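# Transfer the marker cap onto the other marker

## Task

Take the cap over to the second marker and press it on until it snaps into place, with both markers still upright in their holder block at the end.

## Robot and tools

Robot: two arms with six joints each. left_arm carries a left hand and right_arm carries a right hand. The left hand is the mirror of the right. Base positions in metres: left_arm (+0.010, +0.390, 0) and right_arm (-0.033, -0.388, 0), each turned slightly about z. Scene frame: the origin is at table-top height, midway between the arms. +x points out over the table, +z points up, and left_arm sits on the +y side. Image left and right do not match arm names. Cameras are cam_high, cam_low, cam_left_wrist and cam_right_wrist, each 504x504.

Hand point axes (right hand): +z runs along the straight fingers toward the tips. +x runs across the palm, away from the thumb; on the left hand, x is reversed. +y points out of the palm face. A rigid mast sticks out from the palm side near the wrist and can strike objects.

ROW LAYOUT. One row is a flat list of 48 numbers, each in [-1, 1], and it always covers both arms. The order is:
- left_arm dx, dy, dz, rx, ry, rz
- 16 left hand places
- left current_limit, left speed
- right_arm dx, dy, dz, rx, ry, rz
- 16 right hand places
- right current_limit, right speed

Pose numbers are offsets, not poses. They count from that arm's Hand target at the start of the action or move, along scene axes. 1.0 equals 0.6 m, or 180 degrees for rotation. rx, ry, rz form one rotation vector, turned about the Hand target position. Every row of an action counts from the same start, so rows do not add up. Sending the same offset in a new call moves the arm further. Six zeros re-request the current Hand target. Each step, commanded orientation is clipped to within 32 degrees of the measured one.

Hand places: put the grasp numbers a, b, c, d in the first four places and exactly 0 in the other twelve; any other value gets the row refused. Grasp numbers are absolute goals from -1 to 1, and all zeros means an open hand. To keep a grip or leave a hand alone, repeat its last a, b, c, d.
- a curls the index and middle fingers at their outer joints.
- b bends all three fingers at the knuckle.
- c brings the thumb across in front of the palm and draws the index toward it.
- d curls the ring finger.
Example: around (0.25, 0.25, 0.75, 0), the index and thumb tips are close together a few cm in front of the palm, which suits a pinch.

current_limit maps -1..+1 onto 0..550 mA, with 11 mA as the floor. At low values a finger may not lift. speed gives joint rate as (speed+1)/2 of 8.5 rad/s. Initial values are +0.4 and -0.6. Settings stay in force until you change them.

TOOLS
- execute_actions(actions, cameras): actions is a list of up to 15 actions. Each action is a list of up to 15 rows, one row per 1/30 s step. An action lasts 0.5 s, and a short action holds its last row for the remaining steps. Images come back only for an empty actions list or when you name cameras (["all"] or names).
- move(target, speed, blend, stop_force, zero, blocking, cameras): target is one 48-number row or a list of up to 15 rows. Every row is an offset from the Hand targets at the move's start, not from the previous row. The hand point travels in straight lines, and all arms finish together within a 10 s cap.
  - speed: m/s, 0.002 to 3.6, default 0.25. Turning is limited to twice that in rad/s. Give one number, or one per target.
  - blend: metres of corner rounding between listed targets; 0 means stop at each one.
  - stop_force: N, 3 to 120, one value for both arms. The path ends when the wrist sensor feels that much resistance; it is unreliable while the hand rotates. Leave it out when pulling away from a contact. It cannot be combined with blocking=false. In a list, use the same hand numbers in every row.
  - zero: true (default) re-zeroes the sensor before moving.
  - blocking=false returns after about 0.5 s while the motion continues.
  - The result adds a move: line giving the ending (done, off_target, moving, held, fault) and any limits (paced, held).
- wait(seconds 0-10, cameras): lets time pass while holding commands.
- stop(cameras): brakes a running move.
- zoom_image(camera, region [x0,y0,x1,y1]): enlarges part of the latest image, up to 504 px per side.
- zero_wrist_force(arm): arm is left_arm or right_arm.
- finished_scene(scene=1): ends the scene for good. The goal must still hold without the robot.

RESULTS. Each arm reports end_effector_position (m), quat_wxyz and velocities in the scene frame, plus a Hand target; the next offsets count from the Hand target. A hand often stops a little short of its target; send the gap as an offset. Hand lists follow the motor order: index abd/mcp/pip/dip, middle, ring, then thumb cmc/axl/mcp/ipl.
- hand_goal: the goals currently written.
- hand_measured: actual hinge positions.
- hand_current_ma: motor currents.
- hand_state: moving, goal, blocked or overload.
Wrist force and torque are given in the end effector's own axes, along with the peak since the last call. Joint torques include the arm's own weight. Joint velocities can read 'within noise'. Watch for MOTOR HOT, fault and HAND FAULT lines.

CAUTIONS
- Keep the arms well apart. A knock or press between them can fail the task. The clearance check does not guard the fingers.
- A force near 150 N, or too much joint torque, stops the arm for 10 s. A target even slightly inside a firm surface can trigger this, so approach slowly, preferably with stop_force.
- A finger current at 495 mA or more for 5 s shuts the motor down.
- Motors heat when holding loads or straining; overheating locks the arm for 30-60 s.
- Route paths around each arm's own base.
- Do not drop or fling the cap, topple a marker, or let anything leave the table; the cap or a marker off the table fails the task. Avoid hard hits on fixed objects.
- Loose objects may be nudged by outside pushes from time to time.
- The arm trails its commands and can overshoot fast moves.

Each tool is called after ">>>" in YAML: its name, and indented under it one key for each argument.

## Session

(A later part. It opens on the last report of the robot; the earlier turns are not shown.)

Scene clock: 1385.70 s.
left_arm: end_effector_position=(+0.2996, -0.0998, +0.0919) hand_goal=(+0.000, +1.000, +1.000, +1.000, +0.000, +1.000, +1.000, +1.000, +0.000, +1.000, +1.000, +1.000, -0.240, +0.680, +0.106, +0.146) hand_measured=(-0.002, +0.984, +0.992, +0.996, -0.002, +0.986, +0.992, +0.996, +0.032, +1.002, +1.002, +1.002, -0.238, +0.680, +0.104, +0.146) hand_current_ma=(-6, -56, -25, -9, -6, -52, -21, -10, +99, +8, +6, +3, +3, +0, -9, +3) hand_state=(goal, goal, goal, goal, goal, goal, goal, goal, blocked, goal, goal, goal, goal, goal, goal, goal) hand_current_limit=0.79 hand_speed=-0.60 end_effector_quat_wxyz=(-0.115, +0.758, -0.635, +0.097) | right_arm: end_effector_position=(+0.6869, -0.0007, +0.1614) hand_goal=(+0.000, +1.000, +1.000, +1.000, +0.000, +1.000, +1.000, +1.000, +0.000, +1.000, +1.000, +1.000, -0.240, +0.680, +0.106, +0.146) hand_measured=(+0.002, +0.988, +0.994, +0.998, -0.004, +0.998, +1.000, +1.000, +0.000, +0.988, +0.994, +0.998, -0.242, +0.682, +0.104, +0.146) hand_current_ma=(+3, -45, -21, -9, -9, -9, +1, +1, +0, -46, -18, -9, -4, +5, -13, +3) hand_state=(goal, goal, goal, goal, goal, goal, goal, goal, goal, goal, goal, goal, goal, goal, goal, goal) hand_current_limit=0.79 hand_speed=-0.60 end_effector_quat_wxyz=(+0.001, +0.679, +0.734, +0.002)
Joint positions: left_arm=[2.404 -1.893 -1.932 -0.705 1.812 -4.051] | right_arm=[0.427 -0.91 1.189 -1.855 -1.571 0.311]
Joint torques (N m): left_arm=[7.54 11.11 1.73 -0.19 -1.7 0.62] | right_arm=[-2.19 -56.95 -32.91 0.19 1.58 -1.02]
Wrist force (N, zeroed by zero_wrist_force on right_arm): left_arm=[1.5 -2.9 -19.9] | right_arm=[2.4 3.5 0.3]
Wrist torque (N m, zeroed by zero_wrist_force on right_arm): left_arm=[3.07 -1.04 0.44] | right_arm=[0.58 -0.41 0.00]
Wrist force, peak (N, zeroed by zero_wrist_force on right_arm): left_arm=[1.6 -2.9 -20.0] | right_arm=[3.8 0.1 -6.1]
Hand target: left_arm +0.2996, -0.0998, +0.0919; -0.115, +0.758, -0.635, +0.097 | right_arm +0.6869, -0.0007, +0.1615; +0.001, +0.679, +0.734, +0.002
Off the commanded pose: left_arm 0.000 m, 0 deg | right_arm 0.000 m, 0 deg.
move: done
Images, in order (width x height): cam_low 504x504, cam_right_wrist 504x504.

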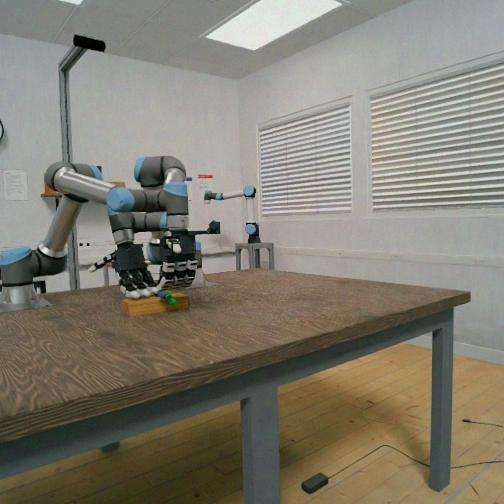

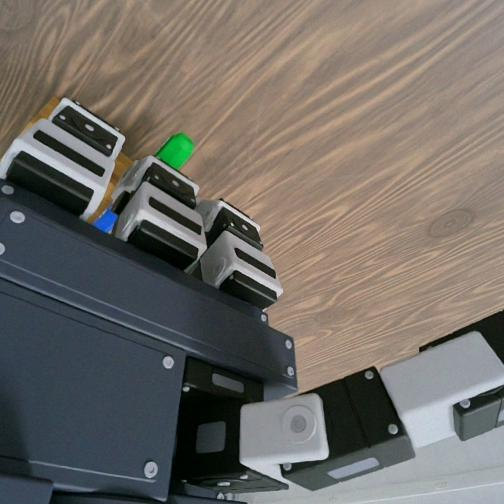

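>>> move:
  target:
    - [0,0,0,0,0,0,-1,-0.5,0.5,-1,0,0,0,0,0,0,0,0,0,0,0,0,0.79,-0.6,-0.02,-0.03,0.2,0,0,0,-1,-0.5,0.5,-1,0,0,0,0,0,0,0,0,0,0,0,0,0.79,-0.6]
    - [0,0,0,0,0,0,-1,-0.5,0.5,-1,0,0,0,0,0,0,0,0,0,0,0,0,0.79,-0.6,-0.2,0.085,0.34,0.3566,0.4141,-0.386,-1,-0.5,0.5,-1,0,0,0,0,0,0,0,0,0,0,0,0,0.79,-0.6]
  speed: [0.2, 0.3]
  blend: [0.02, 0]
  cameras: ["cam_high", "cam_low"]

>>> zoom_image:
  camera: "cam_high"
  region: [215, 260, 295, 340]

>>> zoom_image:
  camera: "cam_low"
  region: [145, 275, 195, 315]

Scene clock: 1394.30 s.
left_arm: end_effector_position=(+0.2996, -0.0998, +0.0919) hand_goal=(+0.000, +1.000, +1.000, +1.000, +0.000, +1.000, +1.000, +1.000, +0.000, +1.000, +1.000, +1.000, -0.240, +0.680, +0.106, +0.146) hand_measured=(-0.002, +0.984, +0.992, +0.996, -0.002, +0.986, +0.992, +0.996, +0.032, +1.002, +1.002, +1.002, -0.238, +0.680, +0.104, +0.146) hand_current_ma=(-6, -56, -25, -9, -6, -52, -21, -10, +99, +8, +6, +3, +3, +0, -9, +3) hand_state=(goal, goal, goal, goal, goal, goal, goal, goal, blocked, goal, goal, goal, goal, goal, goal, goal) hand_current_limit=0.79 hand_speed=-0.60 end_effector_quat_wxyz=(-0.115, +0.758, -0.635, +0.097) | right_arm: end_effector_position=(+0.5669, +0.0499, +0.3655) hand_goal=(+0.000, +1.000, +1.000, +1.000, +0.000, +1.000, +1.000, +1.000, +0.000, +1.000, +1.000, +1.000, -0.240, +0.680, +0.106, +0.146) hand_measured=(+0.002, +0.988, +0.994, +0.998, -0.002, +0.994, +1.000, +1.000, +0.000, +0.988, +0.994, +0.998, -0.242, +0.682, +0.104, +0.146) hand_current_ma=(+3, -45, -21, -9, -5, -26, +1, +1, +0, -46, -18, -9, -4, +5, -6, +3) hand_state=(goal, goal, goal, goal, goal, goal, goal, goal, goal, goal, goal, goal, goal, goal, goal, goal) hand_current_limit=0.79 hand_speed=-0.60 end_effector_quat_wxyz=(+0.715, -0.698, -0.034, +0.035)
Joint positions: left_arm=[2.404 -1.893 -1.932 -0.705 1.812 -4.051] | right_arm=[0.154 -1.093 1.179 -0.992 0.031 0.907]
Joint torques (N m): left_arm=[6.06 18 4.77 -1.69 -2.24 0.68] | right_arm=[-9.94 -30.31 -32.11 0.49 4.3 -1.57]
Wrist force (N, zeroed by zero_wrist_force on right_arm): left_arm=[1.4 -2.7 -19.5] | right_arm=[3.0 6.2 -2.3]
Wrist torque (N m, zeroed by zero_wrist_force on right_arm): left_arm=[3.07 -1.02 0.43] | right_arm=[0.78 -0.34 0.26]
Wrist force, peak (N, zeroed by zero_wrist_force on right_arm): left_arm=[1.7 -2.9 -20.1] | right_arm=[2.7 6.9 -1.3]
Hand target: left_arm +0.2996, -0.0998, +0.0919; -0.115, +0.758, -0.635, +0.097 | right_arm +0.5669, +0.0503, +0.3655; +0.707, -0.707, -0.024, +0.025
Off the commanded pose: left_arm 0.000 m, 0 deg | right_arm 0.000 m, 2 deg.
move: done
Images, in order (width x height): cam_high 504x504, cam_low 504x504.

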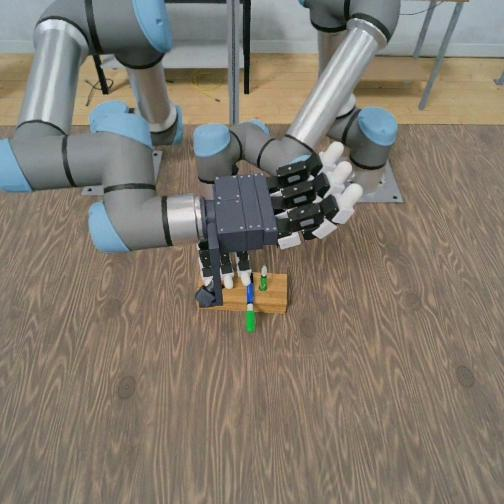

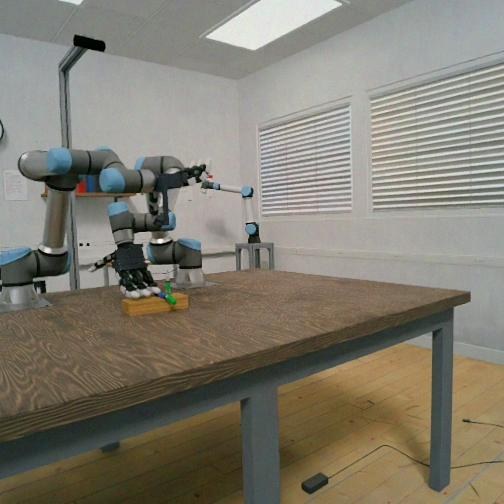

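Scaled by 6.300.

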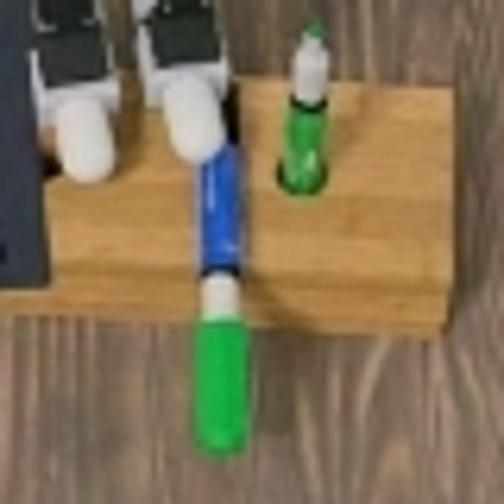

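Scaled by 10.080.

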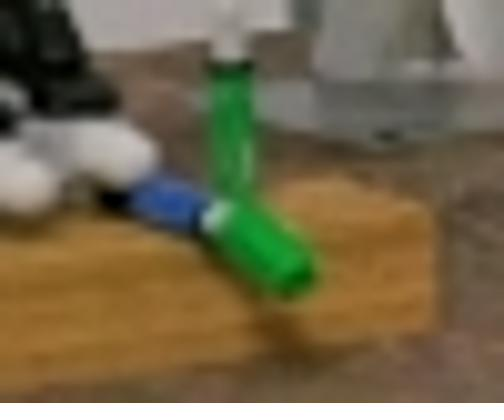

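>>> move:
  target:
    - [0,0,0,0,0,0,-1,-0.5,0.5,-1,0,0,0,0,0,0,0,0,0,0,0,0,0.79,-0.6,-0.0172,-0.0288,-0.16,0,0,-0.0222,0,0.45,0.75,0,0,0,0,0,0,0,0,0,0,0,0,0,0.79,-0.6]
    - [0,0,0,0,0,0,-1,-0.5,0.5,-1,0,0,0,0,0,0,0,0,0,0,0,0,0.79,-0.6,-0.0172,-0.0288,-0.32,0,0,-0.0222,0,0.45,0.75,0,0,0,0,0,0,0,0,0,0,0,0,0,0.79,-0.6]
  speed: [0.2, 0.15]
  blend: [0.01, 0]
  cameras: ["cam_high", "cam_low", "cam_right_wrist"]

>>> zoom_image:
  camera: "cam_low"
  region: [120, 250, 220, 320]

Scene clock: 1401.23 s.
left_arm: end_effector_position=(+0.2996, -0.0998, +0.0919) hand_goal=(+0.000, +1.000, +1.000, +1.000, +0.000, +1.000, +1.000, +1.000, +0.000, +1.000, +1.000, +1.000, -0.240, +0.680, +0.106, +0.146) hand_measured=(-0.002, +0.984, +0.992, +0.996, -0.002, +0.986, +0.992, +0.996, +0.032, +1.002, +1.002, +1.002, -0.238, +0.680, +0.104, +0.146) hand_current_ma=(-6, -56, -25, -9, -6, -52, -21, -10, +99, +8, +6, +3, +3, +0, -9, +3) hand_state=(goal, goal, goal, goal, goal, goal, goal, goal, blocked, goal, goal, goal, goal, goal, goal, goal) hand_current_limit=0.79 hand_speed=-0.60 end_effector_quat_wxyz=(-0.115, +0.758, -0.635, +0.097) | right_arm: end_effector_position=(+0.5565, +0.0329, +0.1736) hand_goal=(+0.000, -0.120, +0.302, +0.790, +0.000, -0.038, +0.490, +0.926, +0.000, +0.262, +0.580, +0.790, -0.564, +0.680, +0.042, +0.148) hand_measured=(+0.002, -0.124, +0.302, +0.792, -0.002, -0.042, +0.490, +0.928, +0.000, +0.254, +0.580, +0.792, -0.562, +0.682, +0.046, +0.146) hand_current_ma=(+3, -11, +3, +7, -5, -16, +1, +8, +0, -29, +0, +7, +5, +5, +22, -4) hand_state=(goal, goal, goal, goal, goal, goal, goal, goal, goal, goal, goal, goal, goal, goal, goal, goal) hand_current_limit=0.79 hand_speed=-0.60 end_effector_quat_wxyz=(+0.713, -0.701, -0.001, +0.002)
Joint positions: left_arm=[2.404 -1.893 -1.932 -0.705 1.812 -4.051] | right_arm=[0.129 -0.948 1.355 -0.605 0.089 0.198]
Joint torques (N m): left_arm=[5.99 20.92 5.5 -1.69 -2.66 0.73] | right_arm=[10.31 -32.19 -29.62 1.83 2.89 -1.45]
Wrist force (N, zeroed by zero_wrist_force on right_arm): left_arm=[1.5 -2.7 -19.5] | right_arm=[3.0 6.2 -1.5]
Wrist torque (N m, zeroed by zero_wrist_force on right_arm): left_arm=[3.08 -1.03 0.43] | right_arm=[0.78 -0.38 0.25]
Wrist force, peak (N, zeroed by zero_wrist_force on right_arm): left_arm=[1.5 -2.9 -20.1] | right_arm=[2.8 7.8 -1.5]
Hand target: left_arm +0.2996, -0.0998, +0.0919; -0.115, +0.758, -0.635, +0.097 | right_arm +0.5566, +0.0330, +0.1735; +0.707, -0.707, +0.000, +0.000
Off the commanded pose: left_arm 0.000 m, 0 deg | right_arm 0.000 m, 1 deg.
move: done
Images, in order (width x height): cam_high 504x504, cam_low 504x504, cam_right_wrist 504x504.

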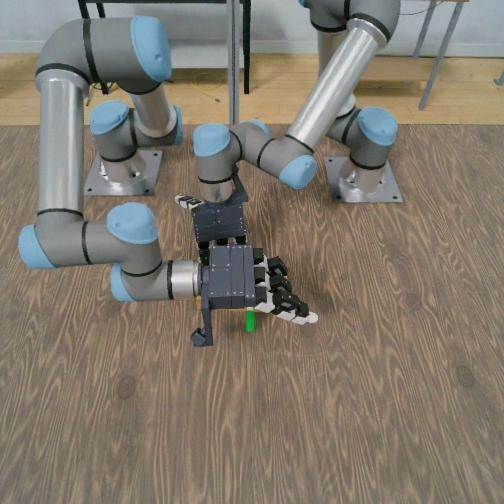

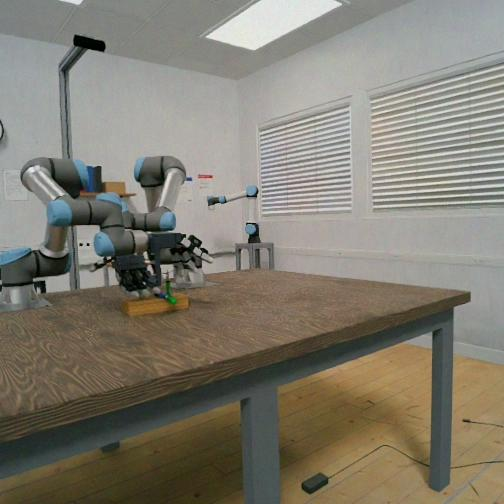

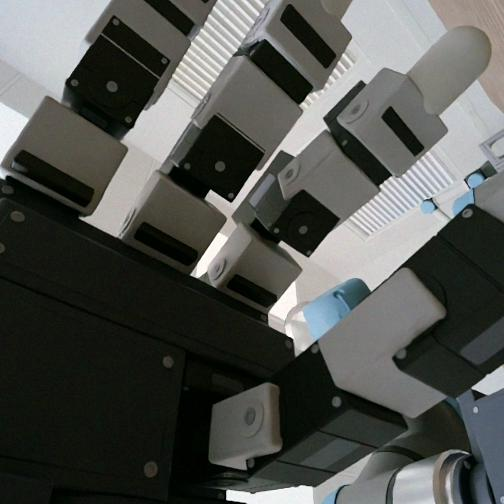

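Scaled by 5.040.

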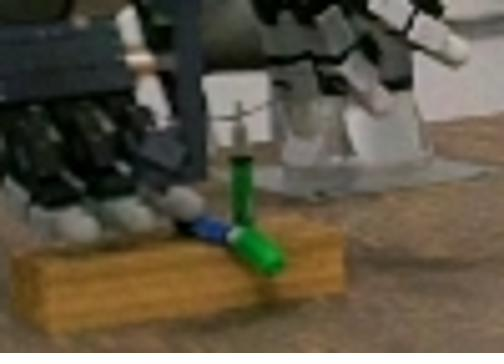

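>>> move:
  target: [0,0,0,0,0,0,-1,-0.5,0.5,-1,0,0,0,0,0,0,0,0,0,0,0,0,0.79,-0.6,0,-0.0083,-0.136,0,0,0,0,0.45,0.75,0,0,0,0,0,0,0,0,0,0,0,0,0,0.79,-0.6]
  speed: 0.06
  stop_force: 5
  cameras: ["cam_high", "cam_low", "cam_right_wrist"]

>>> zoom_image:
  camera: "cam_low"
  region: [120, 250, 220, 320]

>>> zoom_image:
  camera: "cam_high"
  region: [185, 255, 325, 365]

Scene clock: 1405.47 s.
left_arm: end_effector_position=(+0.2996, -0.0998, +0.0919) hand_goal=(+0.000, +1.000, +1.000, +1.000, +0.000, +1.000, +1.000, +1.000, +0.000, +1.000, +1.000, +1.000, -0.240, +0.680, +0.106, +0.146) hand_measured=(-0.002, +0.984, +0.992, +0.996, -0.002, +0.986, +0.992, +0.996, +0.032, +1.002, +1.002, +1.002, -0.238, +0.680, +0.104, +0.146) hand_current_ma=(-6, -56, -25, -9, -6, -52, -21, -10, +99, +8, +6, +3, +3, +0, -9, +3) hand_state=(goal, goal, goal, goal, goal, goal, goal, goal, blocked, goal, goal, goal, goal, goal, goal, goal) hand_current_limit=0.79 hand_speed=-0.60 end_effector_quat_wxyz=(-0.115, +0.758, -0.635, +0.097) | right_arm: end_effector_position=(+0.5566, +0.0281, +0.0919) hand_goal=(+0.000, -0.120, +0.302, +0.790, +0.000, -0.038, +0.490, +0.926, +0.000, +0.262, +0.580, +0.790, -0.564, +0.680, +0.042, +0.148) hand_measured=(+0.002, -0.124, +0.302, +0.792, -0.002, -0.042, +0.490, +0.928, +0.000, +0.254, +0.580, +0.792, -0.562, +0.682, +0.046, +0.146) hand_current_ma=(+3, -11, +3, +7, -5, -16, +1, +8, +0, -29, +0, +7, +5, +5, +22, -4) hand_state=(goal, goal, goal, goal, goal, goal, goal, goal, goal, goal, goal, goal, goal, goal, goal, goal) hand_current_limit=0.79 hand_speed=-0.60 end_effector_quat_wxyz=(+0.707, -0.707, +0.000, +0.000)
Joint positions: left_arm=[2.404 -1.893 -1.932 -0.705 1.812 -4.051] | right_arm=[0.124 -0.827 1.357 -0.527 0.086 -0.003]
Joint torques (N m): left_arm=[5.21 23.71 7.02 -1.65 -2.72 0.77] | right_arm=[11.3 -34.22 -27.95 2.52 2.73 -1.53]
Wrist force (N, zeroed by zero_wrist_force on right_arm): left_arm=[1.5 -2.3 -19.4] | right_arm=[3.0 6.9 -1.7]
Wrist torque (N m, zeroed by zero_wrist_force on right_arm): left_arm=[3.10 -1.04 0.43] | right_arm=[0.89 -0.36 0.26]
Wrist force, peak (N, zeroed by zero_wrist_force on right_arm): left_arm=[1.5 -2.9 -20.0] | right_arm=[3.0 7.1 -1.5]
Hand target: left_arm +0.2996, -0.0998, +0.0919; -0.115, +0.758, -0.635, +0.097 | right_arm +0.5566, +0.0281, +0.0919; +0.707, -0.707, +0.000, +0.000
Off the commanded pose: left_arm 0.000 m, 0 deg | right_arm 0.000 m, 0 deg.
move: done
Images, in order (width x height): cam_high 504x504, cam_low 504x504, cam_right_wrist 504x504.

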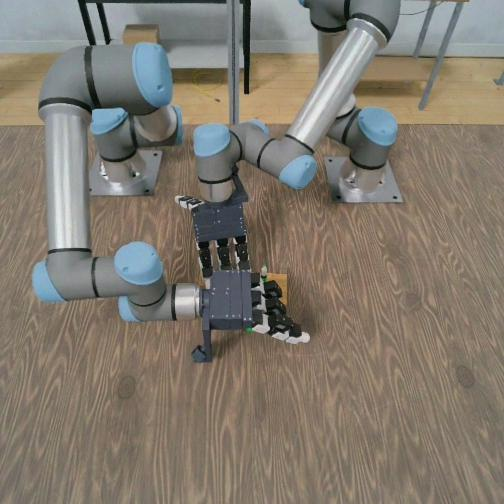

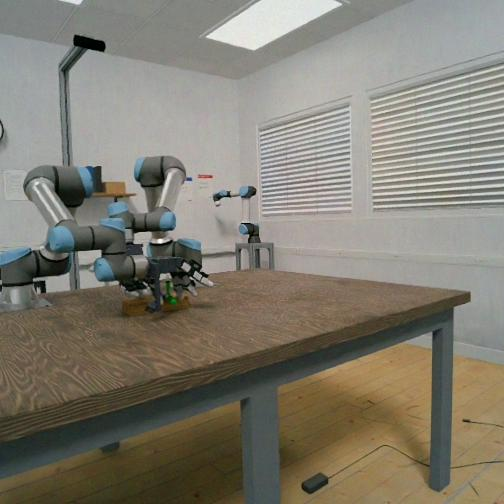

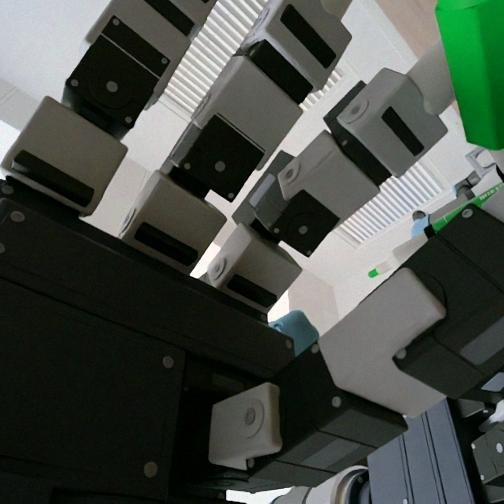

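Scaled by 5.040.

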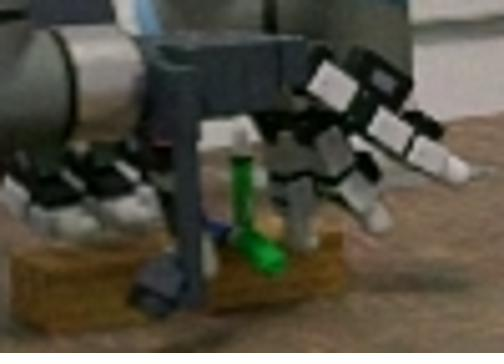

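Scaled by 3.600.

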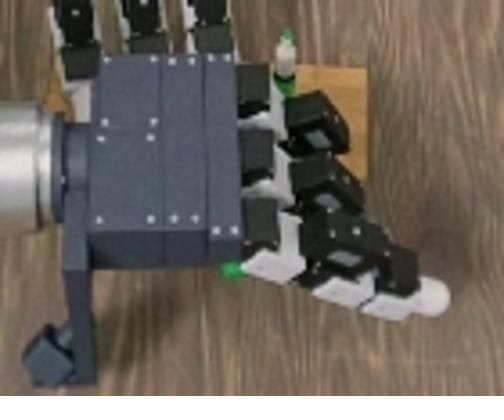

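>>> move:
  target: [0,0,0,0,0,0,-1,-0.5,0.5,-1,0,0,0,0,0,0,0,0,0,0,0,0,0.79,-0.6,-0.0043,0.0107,0,0,0,0,0,0.45,0.75,0,0,0,0,0,0,0,0,0,0,0,0,0,0.79,-0.6]
  speed: 0.03
  stop_force: 3

>>> move:
  target: [0,0,0,0,0,0,-1,-0.5,0.5,-1,0,0,0,0,0,0,0,0,0,0,0,0,0.79,-0.6,0,0,0,0,0,0,0,0.62,0.75,0,0,0,0,0,0,0,0,0,0,0,0,0,0.3,-0.85]
  speed: 0.03
  cameras: ["cam_low", "cam_right_wrist"]

>>> zoom_image:
  camera: "cam_low"
  region: [130, 265, 210, 315]

Scene clock: 1409.20 s.
left_arm: end_effector_position=(+0.2996, -0.0998, +0.0919) hand_goal=(+0.000, +1.000, +1.000, +1.000, +0.000, +1.000, +1.000, +1.000, +0.000, +1.000, +1.000, +1.000, -0.240, +0.680, +0.106, +0.146) hand_measured=(-0.002, +0.984, +0.992, +0.996, -0.002, +0.986, +0.992, +0.996, +0.032, +1.002, +1.002, +1.002, -0.238, +0.680, +0.104, +0.146) hand_current_ma=(-6, -56, -25, -9, -6, -52, -21, -10, +99, +8, +6, +3, +3, +0, -9, +3) hand_state=(goal, goal, goal, goal, goal, goal, goal, goal, blocked, goal, goal, goal, goal, goal, goal, goal) hand_current_limit=0.79 hand_speed=-0.60 end_effector_quat_wxyz=(-0.115, +0.758, -0.635, +0.097) | right_arm: end_effector_position=(+0.5540, +0.0345, +0.0919) hand_goal=(+0.000, -0.120, +0.302, +0.790, +0.000, -0.038, +0.490, +0.926, +0.000, +0.262, +0.580, +0.790, -0.564, +0.680, +0.042, +0.148) hand_measured=(+0.002, -0.124, +0.302, +0.792, -0.002, -0.042, +0.490, +0.928, +0.000, +0.254, +0.580, +0.792, -0.562, +0.682, +0.046, +0.146) hand_current_ma=(+3, -11, +3, +7, -5, -16, +1, +8, +0, -29, +0, +7, +5, +5, +22, -4) hand_state=(goal, goal, goal, goal, goal, goal, goal, goal, goal, goal, goal, goal, goal, goal, goal, goal) hand_current_limit=0.79 hand_speed=-0.60 end_effector_quat_wxyz=(+0.707, -0.707, +0.000, +0.000)
Joint positions: left_arm=[2.404 -1.893 -1.932 -0.705 1.812 -4.051] | right_arm=[0.134 -0.828 1.359 -0.528 0.096 -0.003]
Joint torques (N m): left_arm=[5.3 27.01 7.2 -1.64 -2.6 0.65] | right_arm=[11.82 -54.25 -6.9 -2.89 2.63 1.29]
Wrist force (N, zeroed by zero_wrist_force on right_arm): left_arm=[1.6 -2.7 -19.5] | right_arm=[3.0 7.0 -1.8]
Wrist torque (N m, zeroed by zero_wrist_force on right_arm): left_arm=[3.07 -1.05 0.44] | right_arm=[0.92 -0.34 0.22]
Wrist force, peak (N, zeroed by zero_wrist_force on right_arm): left_arm=[1.6 -2.9 -20.1] | right_arm=[3.1 7.0 -1.7]
Hand target: left_arm +0.2996, -0.0998, +0.0919; -0.115, +0.758, -0.635, +0.097 | right_arm +0.5540, +0.0345, +0.0919; +0.707, -0.707, +0.000, +0.000
Off the commanded pose: left_arm 0.000 m, 0 deg | right_arm 0.000 m, 0 deg.
move: done

Scene clock: 1410.03 s.
left_arm: end_effector_position=(+0.2996, -0.0998, +0.0919) hand_goal=(+0.000, +1.000, +1.000, +1.000, +0.000, +1.000, +1.000, +1.000, +0.000, +1.000, +1.000, +1.000, -0.240, +0.680, +0.106, +0.146) hand_measured=(-0.002, +0.984, +0.992, +0.996, -0.002, +0.986, +0.992, +0.996, +0.032, +1.002, +1.002, +1.002, -0.238, +0.680, +0.104, +0.146) hand_current_ma=(-6, -56, -25, -9, -6, -52, -21, -10, +99, +8, +6, +3, +3, +0, -9, +3) hand_state=(goal, goal, goal, goal, goal, goal, goal, goal, blocked, goal, goal, goal, goal, goal, goal, goal) hand_current_limit=0.79 hand_speed=-0.60 end_effector_quat_wxyz=(-0.115, +0.758, -0.635, +0.097) | right_arm: end_effector_position=(+0.5540, +0.0345, +0.0919) hand_goal=(+0.000, -0.350, +0.354, +0.824, +0.000, -0.334, +0.456, +0.926, +0.000, +0.008, +0.580, +0.824, -0.564, +0.680, +0.042, +0.182) hand_measured=(+0.002, -0.350, +0.352, +0.822, -0.002, -0.334, +0.458, +0.928, +0.000, +0.004, +0.580, +0.822, -0.562, +0.682, +0.046, +0.180) hand_current_ma=(+3, +3, -9, -8, -5, -1, +5, +8, +0, -17, +0, -10, +5, +5, +21, -6) hand_state=(goal, goal, goal, goal, goal, goal, goal, goal, goal, goal, goal, goal, goal, goal, goal, goal) hand_current_limit=0.30 hand_speed=-0.85 end_effector_quat_wxyz=(+0.707, -0.707, +0.000, +0.000)
Joint positions: left_arm=[2.404 -1.893 -1.932 -0.705 1.812 -4.051] | right_arm=[0.134 -0.828 1.359 -0.528 0.096 -0.003]
Joint torques (N m): left_arm=[6.13 27.74 8.81 -1.69 -2.65 0.64] | right_arm=[9.84 -53.79 -8.02 -2.99 2.59 1.3]
Wrist force (N, zeroed by zero_wrist_force on right_arm): left_arm=[1.7 -2.7 -19.7] | right_arm=[2.8 6.7 -1.3]
Wrist torque (N m, zeroed by zero_wrist_force on right_arm): left_arm=[3.09 -1.05 0.45] | right_arm=[0.88 -0.34 0.20]
Wrist force, peak (N, zeroed by zero_wrist_force on right_arm): left_arm=[1.6 -2.9 -20.0] | right_arm=[3.1 6.9 -2.0]
Hand target: left_arm +0.2996, -0.0998, +0.0919; -0.115, +0.758, -0.635, +0.097 | right_arm +0.5540, +0.0345, +0.0919; +0.707, -0.707, +0.000, +0.000
Off the commanded pose: left_arm 0.000 m, 0 deg | right_arm 0.000 m, 0 deg.
move: done
Images, in order (width x height): cam_low 504x504, cam_right_wrist 504x504.

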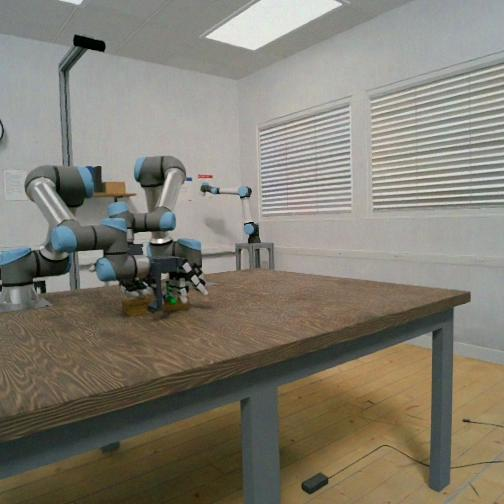

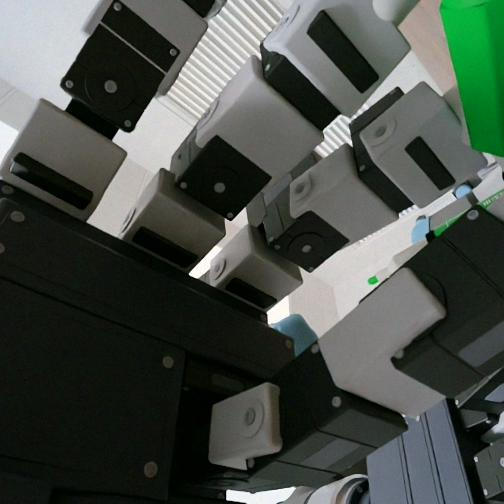

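Scaled by 6.300.

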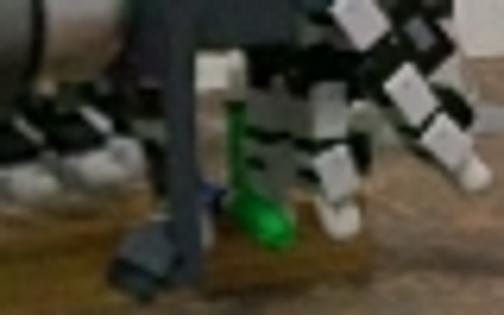

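>>> move:
  target: [0,0,0,0,0,0,-1,-0.5,0.5,-1,0,0,0,0,0,0,0,0,0,0,0,0,0.79,-0.6,0,0.004,0,0,0,0,0,0.70,0.75,0,0,0,0,0,0,0,0,0,0,0,0,0,0.3,-0.85]
  speed: 0.03
  cameras: ["cam_low"]

>>> zoom_image:
  camera: "cam_low"
  region: [130, 265, 210, 315]

Scene clock: 1411.17 s.
left_arm: end_effector_position=(+0.2996, -0.0998, +0.0919) hand_goal=(+0.000, +1.000, +1.000, +1.000, +0.000, +1.000, +1.000, +1.000, +0.000, +1.000, +1.000, +1.000, -0.240, +0.680, +0.106, +0.146) hand_measured=(-0.002, +0.984, +0.992, +0.996, -0.002, +0.986, +0.992, +0.996, +0.034, +1.002, +1.002, +1.002, -0.238, +0.680, +0.104, +0.146) hand_current_ma=(-6, -56, -25, -9, -6, -52, -21, -10, +108, +8, +6, +3, +3, +0, -9, +3) hand_state=(goal, goal, goal, goal, goal, goal, goal, goal, blocked, goal, goal, goal, goal, goal, goal, goal) hand_current_limit=0.79 hand_speed=-0.60 end_effector_quat_wxyz=(-0.115, +0.758, -0.635, +0.097) | right_arm: end_effector_position=(+0.5540, +0.0368, +0.0919) hand_goal=(+0.000, -0.458, +0.378, +0.840, +0.000, -0.474, +0.440, +0.926, +0.000, -0.112, +0.580, +0.840, -0.564, +0.680, +0.042, +0.198) hand_measured=(+0.000, -0.400, +0.394, +0.844, -0.002, -0.468, +0.442, +0.928, +0.000, -0.116, +0.580, +0.838, -0.562, +0.682, +0.046, +0.196) hand_current_ma=(-1, +260, +57, +11, -5, +24, +8, +8, +0, -12, +0, -9, +5, +5, +21, -7) hand_state=(goal, blocked, goal, goal, goal, goal, goal, goal, goal, goal, goal, goal, goal, goal, goal, goal) hand_current_limit=0.30 hand_speed=-0.85 end_effector_quat_wxyz=(+0.707, -0.707, +0.000, +0.000)
Joint positions: left_arm=[2.404 -1.893 -1.932 -0.705 1.812 -4.051] | right_arm=[0.138 -0.826 1.357 -0.527 0.1 -0.003]
Joint torques (N m): left_arm=[5.21 28.45 8.97 -1.64 -2.78 0.72] | right_arm=[10.71 -35.03 -27.46 2.7 2.46 0.03]
Wrist force (N, zeroed by zero_wrist_force on right_arm): left_arm=[1.7 -2.5 -19.5] | right_arm=[3.4 6.1 0.1]
Wrist torque (N m, zeroed by zero_wrist_force on right_arm): left_arm=[3.04 -1.04 0.48] | right_arm=[0.94 -0.37 0.20]
Wrist force, peak (N, zeroed by zero_wrist_force on right_arm): left_arm=[1.5 -2.9 -20.0] | right_arm=[3.1 7.0 -1.5]
Hand target: left_arm +0.2996, -0.0998, +0.0919; -0.115, +0.758, -0.635, +0.097 | right_arm +0.5540, +0.0369, +0.0919; +0.707, -0.707, +0.000, +0.000
Off the commanded pose: left_arm 0.000 m, 0 deg | right_arm 0.000 m, 0 deg.
move: done
Images, in order (width x height): cam_low 504x504.

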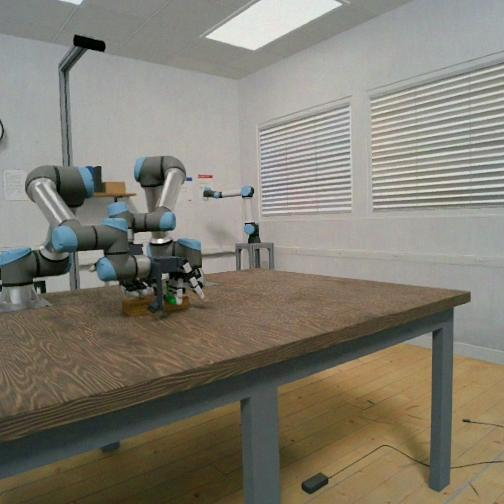

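Scaled by 6.300.

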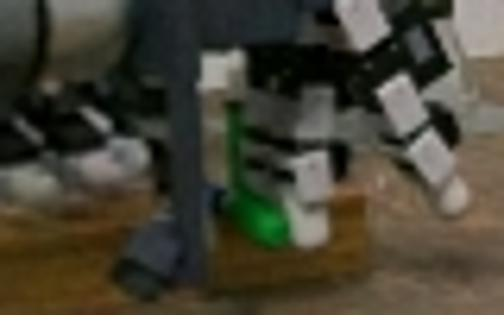

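>>> move:
  target: [0,0,0,0,0,0,-1,-0.5,0.5,-1,0,0,0,0,0,0,0,0,0,0,0,0,0.79,-0.6,0,0.013,0,0,0,0,0,0.70,0.75,0,0,0,0,0,0,0,0,0,0,0,0,0,0.2,-0.85]
  speed: 0.03
  stop_force: 2.5

>>> move:
  target: [0,0,0,0,0,0,-1,-0.5,0.5,-1,0,0,0,0,0,0,0,0,0,0,0,0,0.79,-0.6,0,0,0,0,0,0,0,0.80,0.75,0,0,0,0,0,0,0,0,0,0,0,0,0,0.2,-0.9]
  speed: 0.03
  cameras: ["cam_low", "cam_right_wrist"]

>>> zoom_image:
  camera: "cam_low"
  region: [130, 265, 210, 315]

stop_force must be a number from 3 to 120 (N); nothing of the call was run

not run: a call was refused earlier in this reply.

Scaled by 6.300.

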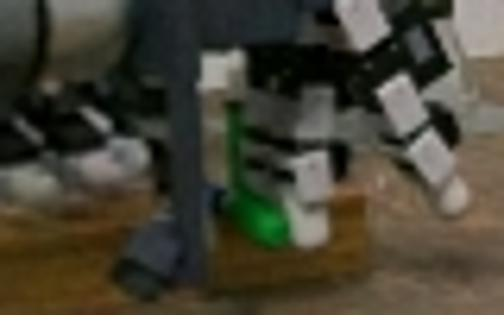

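>>> move:
  target: [0,0,0,0,0,0,-1,-0.5,0.5,-1,0,0,0,0,0,0,0,0,0,0,0,0,0.79,-0.6,0,0.013,0,0,0,0,0,0.70,0.75,0,0,0,0,0,0,0,0,0,0,0,0,0,0.2,-0.85]
  speed: 0.03

>>> move:
  target: [0,0,0,0,0,0,-1,-0.5,0.5,-1,0,0,0,0,0,0,0,0,0,0,0,0,0.79,-0.6,0,0,0,0,0,0,0,0.80,0.75,0,0,0,0,0,0,0,0,0,0,0,0,0,0.2,-0.9]
  speed: 0.03
  cameras: ["cam_low", "cam_right_wrist"]

>>> zoom_image:
  camera: "cam_low"
  region: [130, 265, 210, 315]

Scene clock: 1413.63 s.
left_arm: end_effector_position=(+0.2996, -0.0998, +0.0919) hand_goal=(+0.000, +1.000, +1.000, +1.000, +0.000, +1.000, +1.000, +1.000, +0.000, +1.000, +1.000, +1.000, -0.240, +0.680, +0.106, +0.146) hand_measured=(-0.002, +0.984, +0.992, +0.996, -0.002, +0.986, +0.992, +0.996, +0.034, +1.002, +1.002, +1.002, -0.238, +0.680, +0.104, +0.146) hand_current_ma=(-6, -56, -25, -9, -6, -52, -21, -10, +108, +8, +6, +3, +3, +0, -9, +3) hand_state=(goal, goal, goal, goal, goal, goal, goal, goal, blocked, goal, goal, goal, goal, goal, goal, goal) hand_current_limit=0.79 hand_speed=-0.60 end_effector_quat_wxyz=(-0.115, +0.758, -0.635, +0.097) | right_arm: end_effector_position=(+0.5540, +0.0445, +0.0919) hand_goal=(+0.000, -0.458, +0.378, +0.840, +0.000, -0.474, +0.440, +0.926, +0.000, -0.112, +0.580, +0.840, -0.564, +0.680, +0.042, +0.198) hand_measured=(+0.000, -0.446, +0.388, +0.844, -0.002, -0.472, +0.442, +0.928, +0.000, -0.116, +0.580, +0.838, -0.562, +0.682, +0.046, +0.196) hand_current_ma=(-1, +44, +38, +11, -5, +5, +8, +8, +0, -12, +0, -9, +5, +5, +21, -7) hand_state=(goal, goal, goal, goal, goal, goal, goal, goal, goal, goal, goal, goal, goal, goal, goal, goal) hand_current_limit=0.20 hand_speed=-0.85 end_effector_quat_wxyz=(+0.707, -0.707, +0.000, +0.000)
Joint positions: left_arm=[2.404 -1.893 -1.932 -0.705 1.812 -4.051] | right_arm=[0.15 -0.821 1.348 -0.524 0.112 -0.002]
Joint torques (N m): left_arm=[6.51 27.9 10.72 -1.86 -2.75 0.7] | right_arm=[11.15 -34.27 -28.95 2.59 2.78 -1.44]
Wrist force (N, zeroed by zero_wrist_force on right_arm): left_arm=[1.6 -2.8 -19.6] | right_arm=[2.8 7.1 -1.5]
Wrist torque (N m, zeroed by zero_wrist_force on right_arm): left_arm=[3.03 -1.05 0.47] | right_arm=[0.97 -0.32 0.16]
Wrist force, peak (N, zeroed by zero_wrist_force on right_arm): left_arm=[1.8 -2.9 -20.0] | right_arm=[2.9 7.2 -1.3]
Hand target: left_arm +0.2996, -0.0998, +0.0919; -0.115, +0.758, -0.635, +0.097 | right_arm +0.5540, +0.0447, +0.0919; +0.707, -0.707, +0.000, +0.000
Off the commanded pose: left_arm 0.000 m, 0 deg | right_arm 0.000 m, 0 deg.
move: done

Scene clock: 1414.37 s.
left_arm: end_effector_position=(+0.2996, -0.0998, +0.0919) hand_goal=(+0.000, +1.000, +1.000, +1.000, +0.000, +1.000, +1.000, +1.000, +0.000, +1.000, +1.000, +1.000, -0.240, +0.680, +0.106, +0.146) hand_measured=(-0.002, +0.984, +0.992, +0.996, -0.002, +0.986, +0.992, +0.996, +0.038, +1.002, +1.002, +1.002, -0.238, +0.680, +0.104, +0.146) hand_current_ma=(-6, -56, -25, -9, -6, -52, -21, -10, +121, +8, +6, +3, +3, +0, -9, +3) hand_state=(goal, goal, goal, goal, goal, goal, goal, goal, blocked, goal, goal, goal, goal, goal, goal, goal) hand_current_limit=0.79 hand_speed=-0.60 end_effector_quat_wxyz=(-0.115, +0.758, -0.635, +0.097) | right_arm: end_effector_position=(+0.5540, +0.0447, +0.0919) hand_goal=(+0.000, -0.592, +0.408, +0.860, +0.000, -0.650, +0.420, +0.926, +0.000, -0.262, +0.580, +0.860, -0.564, +0.680, +0.042, +0.218) hand_measured=(-0.004, -0.514, +0.426, +0.866, -0.002, -0.612, +0.428, +0.928, +0.000, -0.264, +0.580, +0.858, -0.562, +0.682, +0.048, +0.218) hand_current_ma=(-11, +330, +72, +21, -4, +169, +28, +8, +0, -5, +0, -9, +5, +5, +24, +1) hand_state=(goal, blocked, goal, goal, goal, blocked, goal, goal, goal, goal, goal, goal, goal, goal, goal, goal) hand_current_limit=0.20 hand_speed=-0.90 end_effector_quat_wxyz=(+0.707, -0.707, +0.000, +0.000)
Joint positions: left_arm=[2.404 -1.893 -1.932 -0.705 1.812 -4.051] | right_arm=[0.151 -0.821 1.347 -0.523 0.113 -0.002]
Joint torques (N m): left_arm=[5.74 28.39 9.63 -1.86 -2.67 0.54] | right_arm=[9.8 -35.18 -27.88 2.71 2.25 -1.49]
Wrist force (N, zeroed by zero_wrist_force on right_arm): left_arm=[1.8 -3.3 -19.4] | right_arm=[3.1 7.5 0.4]
Wrist torque (N m, zeroed by zero_wrist_force on right_arm): left_arm=[3.00 -1.01 0.60] | right_arm=[1.06 -0.34 0.24]
Wrist force, peak (N, zeroed by zero_wrist_force on right_arm): left_arm=[1.8 -3.6 -19.6] | right_arm=[3.1 7.5 0.4]
Hand target: left_arm +0.2996, -0.0998, +0.0919; -0.115, +0.758, -0.635, +0.097 | right_arm +0.5540, +0.0447, +0.0919; +0.707, -0.707, +0.000, +0.000
Off the commanded pose: left_arm 0.000 m, 0 deg | right_arm 0.000 m, 0 deg.
move: done
Images, in order (width x height): cam_low 504x504, cam_right_wrist 504x504.

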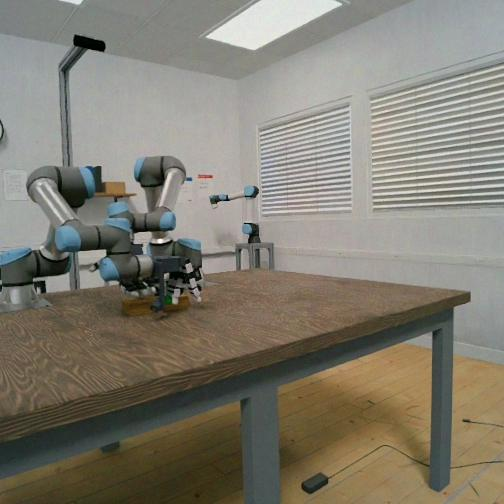

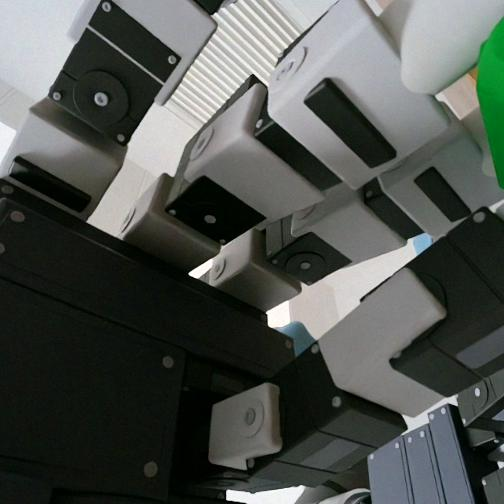

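Scaled by 6.300.

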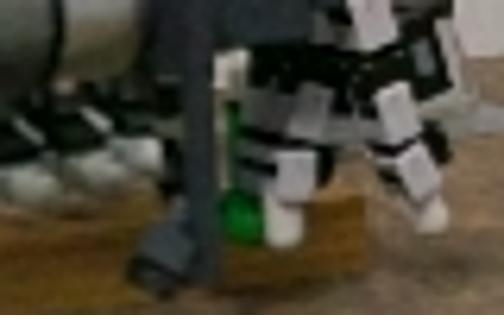

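>>> move:
  target: [0,0,0,0,0,0,-1,-0.5,0.5,-1,0,0,0,0,0,0,0,0,0,0,0,0,0.79,-0.6,0,0.006,0,0,0,0,0,0.80,0.75,0,0,0,0,0,0,0,0,0,0,0,0,0,0.2,-0.9]
  speed: 0.03

>>> move:
  target: [0,0,0,0,0,0,-1,-0.5,0.5,-1,0,0,0,0,0,0,0,0,0,0,0,0,0.79,-0.6,0,0,0,0,0,0,0,0.88,0.75,0,0,0,0,0,0,0,0,0,0,0,0,0,0.3,-0.93]
  speed: 0.03

Scene clock: 1415.77 s.
left_arm: end_effector_position=(+0.2996, -0.0998, +0.0919) hand_goal=(+0.000, +1.000, +1.000, +1.000, +0.000, +1.000, +1.000, +1.000, +0.000, +1.000, +1.000, +1.000, -0.240, +0.680, +0.106, +0.146) hand_measured=(-0.002, +0.984, +0.992, +0.996, -0.002, +0.986, +0.992, +0.996, +0.038, +1.002, +1.002, +1.002, -0.238, +0.680, +0.104, +0.146) hand_current_ma=(-6, -56, -25, -9, -6, -52, -21, -10, +122, +8, +6, +3, +3, +0, -9, +3) hand_state=(goal, goal, goal, goal, goal, goal, goal, goal, blocked, goal, goal, goal, goal, goal, goal, goal) hand_current_limit=0.79 hand_speed=-0.60 end_effector_quat_wxyz=(-0.115, +0.758, -0.635, +0.097) | right_arm: end_effector_position=(+0.5540, +0.0482, +0.0919) hand_goal=(+0.000, -0.592, +0.408, +0.860, +0.000, -0.650, +0.420, +0.926, +0.000, -0.262, +0.580, +0.860, -0.564, +0.680, +0.042, +0.218) hand_measured=(-0.004, -0.532, +0.426, +0.866, -0.002, -0.626, +0.428, +0.928, +0.000, -0.264, +0.580, +0.858, -0.562, +0.682, +0.060, +0.224) hand_current_ma=(-11, +270, +72, +22, -4, +101, +28, +8, +0, -5, +0, -9, +4, +5, +95, +27) hand_state=(goal, blocked, goal, goal, goal, blocked, goal, goal, goal, goal, goal, goal, goal, goal, goal, goal) hand_current_limit=0.20 hand_speed=-0.90 end_effector_quat_wxyz=(+0.707, -0.707, +0.000, +0.000)
Joint positions: left_arm=[2.404 -1.893 -1.932 -0.705 1.812 -4.051] | right_arm=[0.156 -0.819 1.343 -0.521 0.118 -0.002]
Joint torques (N m): left_arm=[4.9 28.72 10.09 -1.62 -2.69 0.6] | right_arm=[11.69 -35.17 -27.7 2.48 2.53 0.33]
Wrist force (N, zeroed by zero_wrist_force on right_arm): left_arm=[1.3 -4.0 -18.5] | right_arm=[3.4 6.6 -1.2]
Wrist torque (N m, zeroed by zero_wrist_force on right_arm): left_arm=[2.94 -0.99 0.57] | right_arm=[0.89 -0.37 0.19]
Wrist force, peak (N, zeroed by zero_wrist_force on right_arm): left_arm=[1.9 -3.5 -19.6] | right_arm=[3.6 7.5 -0.9]
Hand target: left_arm +0.2996, -0.0998, +0.0919; -0.115, +0.758, -0.635, +0.097 | right_arm +0.5540, +0.0483, +0.0919; +0.707, -0.707, +0.000, +0.000
Off the commanded pose: left_arm 0.000 m, 0 deg | right_arm 0.000 m, 0 deg.
move: done

Scene clock: 1416.50 s.
left_arm: end_effector_position=(+0.2996, -0.0998, +0.0919) hand_goal=(+0.000, +1.000, +1.000, +1.000, +0.000, +1.000, +1.000, +1.000, +0.000, +1.000, +1.000, +1.000, -0.240, +0.680, +0.106, +0.146) hand_measured=(-0.002, +0.984, +0.992, +0.996, -0.002, +0.986, +0.992, +0.996, +0.038, +1.002, +1.002, +1.002, -0.238, +0.680, +0.104, +0.146) hand_current_ma=(-6, -56, -25, -9, -6, -52, -21, -10, +122, +8, +6, +3, +3, +0, -9, +3) hand_state=(goal, goal, goal, goal, goal, goal, goal, goal, blocked, goal, goal, goal, goal, goal, goal, goal) hand_current_limit=0.79 hand_speed=-0.60 end_effector_quat_wxyz=(-0.115, +0.758, -0.635, +0.097) | right_arm: end_effector_position=(+0.5540, +0.0483, +0.0919) hand_goal=(+0.000, -0.700, +0.432, +0.876, +0.000, -0.790, +0.404, +0.926, +0.000, -0.382, +0.580, +0.876, -0.564, +0.680, +0.042, +0.234) hand_measured=(-0.004, -0.556, +0.452, +0.882, -0.002, -0.640, +0.428, +0.934, +0.000, -0.382, +0.580, +0.874, -0.562, +0.682, +0.060, +0.236) hand_current_ma=(-12, +357, +77, +24, -6, +357, +92, +32, +0, +0, +0, -9, +6, +5, +95, +11) hand_state=(goal, blocked, goal, goal, goal, blocked, blocked, goal, goal, goal, goal, goal, goal, goal, goal, goal) hand_current_limit=0.30 hand_speed=-0.93 end_effector_quat_wxyz=(+0.707, -0.707, +0.000, +0.000)
Joint positions: left_arm=[2.404 -1.893 -1.932 -0.705 1.812 -4.051] | right_arm=[0.156 -0.819 1.343 -0.521 0.118 -0.002]
Joint torques (N m): left_arm=[6.14 28.56 10.82 -1.6 -2.71 0.61] | right_arm=[10.68 -35.62 -28.12 2.57 2.56 -1.39]
Wrist force (N, zeroed by zero_wrist_force on right_arm): left_arm=[1.8 -3.6 -19.1] | right_arm=[3.1 7.0 0.4]
Wrist torque (N m, zeroed by zero_wrist_force on right_arm): left_arm=[2.98 -1.04 0.61] | right_arm=[1.05 -0.34 0.20]
Wrist force, peak (N, zeroed by zero_wrist_force on right_arm): left_arm=[1.6 -3.7 -19.4] | right_arm=[3.5 7.1 0.5]
Hand target: left_arm +0.2996, -0.0998, +0.0919; -0.115, +0.758, -0.635, +0.097 | right_arm +0.5540, +0.0483, +0.0919; +0.707, -0.707, +0.000, +0.000
Off the commanded pose: left_arm 0.000 m, 0 deg | right_arm 0.000 m, 0 deg.
move: done

>>> move:
  target: [0,0,0,0,0,0,-1,-0.5,0.5,-1,0,0,0,0,0,0,0,0,0,0,0,0,0.79,-0.6,0,0.004,0,0,0,0,0,0.95,0.75,0,0,0,0,0,0,0,0,0,0,0,0,0,0.6,-0.93]
  speed: 0.02

>>> move:
  target: [0,0,0,0,0,0,-1,-0.5,0.5,-1,0,0,0,0,0,0,0,0,0,0,0,0,0.79,-0.6,0,0,0,0,0,0,0,1.0,0.75,0,0,0,0,0,0,0,0,0,0,0,0,0,0.79,-0.93]
  speed: 0.02
  cameras: ["cam_low", "cam_right_wrist", "cam_high"]

>>> zoom_image:
  camera: "cam_low"
  region: [130, 265, 210, 315]

>>> zoom_image:
  camera: "cam_high"
  region: [185, 255, 325, 365]

Scene clock: 1418.17 s.
left_arm: end_effector_position=(+0.2996, -0.0998, +0.0919) hand_goal=(+0.000, +1.000, +1.000, +1.000, +0.000, +1.000, +1.000, +1.000, +0.000, +1.000, +1.000, +1.000, -0.240, +0.680, +0.106, +0.146) hand_measured=(-0.002, +0.984, +0.992, +0.996, -0.002, +0.986, +0.992, +0.996, +0.038, +1.002, +1.002, +1.002, -0.238, +0.680, +0.104, +0.146) hand_current_ma=(-6, -56, -25, -9, -6, -52, -21, -10, +125, +8, +6, +3, +3, +0, -9, +3) hand_state=(goal, goal, goal, goal, goal, goal, goal, goal, blocked, goal, goal, goal, goal, goal, goal, goal) hand_current_limit=0.79 hand_speed=-0.60 end_effector_quat_wxyz=(-0.115, +0.758, -0.635, +0.097) | right_arm: end_effector_position=(+0.5540, +0.0506, +0.0919) hand_goal=(+0.000, -0.794, +0.452, +0.890, +0.000, -0.912, +0.390, +0.926, +0.000, -0.488, +0.580, +0.890, -0.564, +0.680, +0.042, +0.248) hand_measured=(-0.006, -0.598, +0.476, +0.898, -0.006, -0.668, +0.428, +0.938, +0.000, -0.486, +0.580, +0.888, -0.562, +0.682, +0.072, +0.256) hand_current_ma=(-16, +438, +96, +31, -15, +439, +153, +43, +0, +5, +0, -8, +9, +5, +165, +44) hand_state=(goal, blocked, blocked, goal, goal, blocked, blocked, goal, goal, goal, goal, goal, goal, goal, blocked, goal) hand_current_limit=0.60 hand_speed=-0.93 end_effector_quat_wxyz=(+0.707, -0.707, +0.000, +0.000)
Joint positions: left_arm=[2.404 -1.893 -1.932 -0.705 1.812 -4.051] | right_arm=[0.16 -0.817 1.34 -0.52 0.122 -0.002]
Joint torques (N m): left_arm=[5.98 28.3 10.33 -1.6 -2.63 0.74] | right_arm=[10.82 -34.45 -26.95 2.48 2.44 1.01]
Wrist force (N, zeroed by zero_wrist_force on right_arm): left_arm=[2.0 -3.4 -19.3] | right_arm=[3.6 5.8 -0.8]
Wrist torque (N m, zeroed by zero_wrist_force on right_arm): left_arm=[2.94 -0.99 0.60] | right_arm=[0.93 -0.40 0.24]
Wrist force, peak (N, zeroed by zero_wrist_force on right_arm): left_arm=[1.6 -4.0 -19.5] | right_arm=[3.5 7.4 0.4]
Hand target: left_arm +0.2996, -0.0998, +0.0919; -0.115, +0.758, -0.635, +0.097 | right_arm +0.5540, +0.0507, +0.0919; +0.707, -0.707, +0.000, +0.000
Off the commanded pose: left_arm 0.000 m, 0 deg | right_arm 0.000 m, 0 deg.
move: done

Scene clock: 1418.73 s.
left_arm: end_effector_position=(+0.2996, -0.0998, +0.0919) hand_goal=(+0.000, +1.000, +1.000, +1.000, +0.000, +1.000, +1.000, +1.000, +0.000, +1.000, +1.000, +1.000, -0.240, +0.680, +0.106, +0.146) hand_measured=(-0.002, +0.984, +0.992, +0.996, -0.002, +0.986, +0.992, +0.996, +0.038, +1.002, +1.002, +1.002, -0.238, +0.680, +0.104, +0.146) hand_current_ma=(-6, -56, -25, -9, -6, -52, -21, -10, +126, +8, +6, +3, +3, +0, -9, +3) hand_state=(goal, goal, goal, goal, goal, goal, goal, goal, blocked, goal, goal, goal, goal, goal, goal, goal) hand_current_limit=0.79 hand_speed=-0.60 end_effector_quat_wxyz=(-0.115, +0.758, -0.635, +0.097) | right_arm: end_effector_position=(+0.5540, +0.0507, +0.0919) hand_goal=(+0.000, -0.862, +0.468, +0.900, +0.000, -1.000, +0.380, +0.926, +0.000, -0.562, +0.580, +0.900, -0.564, +0.680, +0.042, +0.258) hand_measured=(-0.006, -0.614, +0.496, +0.910, -0.006, -0.674, +0.428, +0.940, +0.000, -0.560, +0.580, +0.898, -0.562, +0.682, +0.072, +0.264) hand_current_ma=(-16, +492, +109, +36, -16, +492, +199, +50, +0, +8, +0, -8, +10, +5, +165, +29) hand_state=(goal, blocked, blocked, goal, goal, blocked, blocked, goal, goal, goal, goal, goal, goal, goal, blocked, goal) hand_current_limit=0.79 hand_speed=-0.93 end_effector_quat_wxyz=(+0.707, -0.707, +0.000, +0.000)
Joint positions: left_arm=[2.404 -1.893 -1.932 -0.705 1.812 -4.051] | right_arm=[0.16 -0.817 1.34 -0.52 0.122 -0.002]
Joint torques (N m): left_arm=[5.42 27.73 10.69 -1.65 -2.73 0.86] | right_arm=[9.85 -35.36 -28.23 2.65 2.47 -1.2]
Wrist force (N, zeroed by zero_wrist_force on right_arm): left_arm=[1.9 -3.2 -19.2] | right_arm=[3.6 6.0 0.3]
Wrist torque (N m, zeroed by zero_wrist_force on right_arm): left_arm=[2.94 -0.99 0.59] | right_arm=[0.98 -0.40 0.23]
Wrist force, peak (N, zeroed by zero_wrist_force on right_arm): left_arm=[1.9 -3.4 -19.4] | right_arm=[3.6 6.5 0.4]
Hand target: left_arm +0.2996, -0.0998, +0.0919; -0.115, +0.758, -0.635, +0.097 | right_arm +0.5540, +0.0507, +0.0919; +0.707, -0.707, +0.000, +0.000
Off the commanded pose: left_arm 0.000 m, 0 deg | right_arm 0.000 m, 0 deg.
move: done
Images, in order (width x height): cam_high 504x504, cam_low 504x504, cam_right_wrist 504x504.

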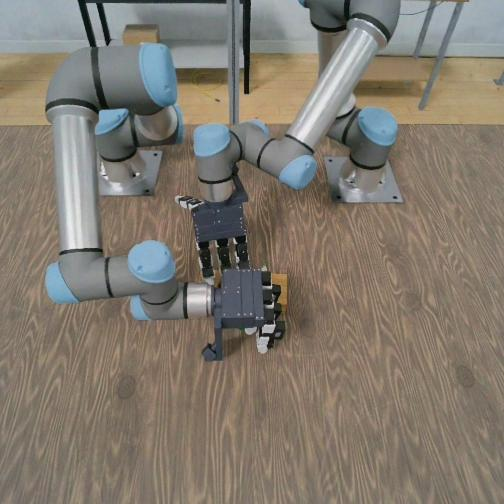

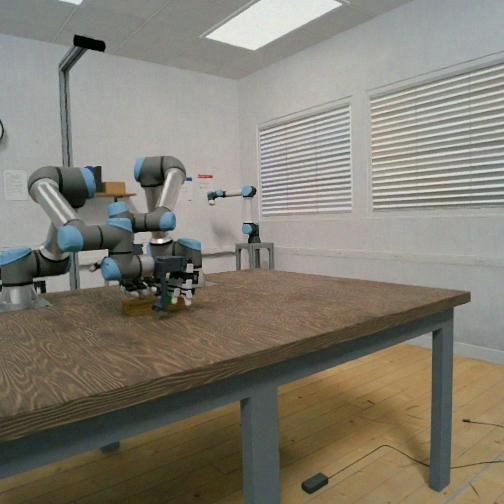

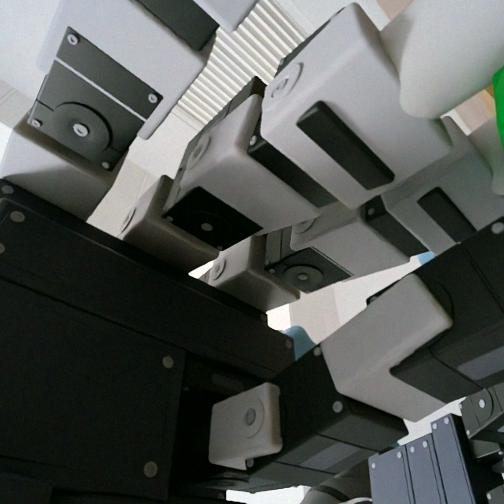

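Scaled by 6.300.

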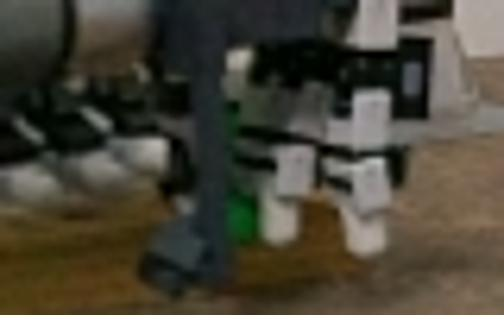

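Scaled by 3.600.

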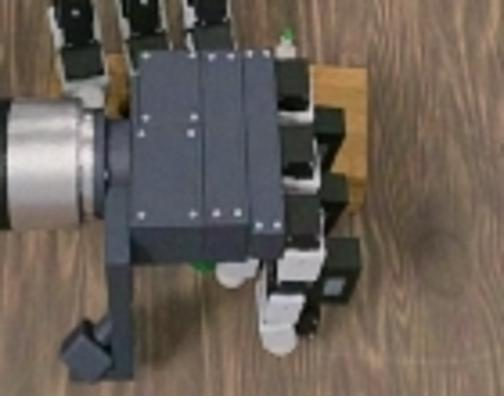

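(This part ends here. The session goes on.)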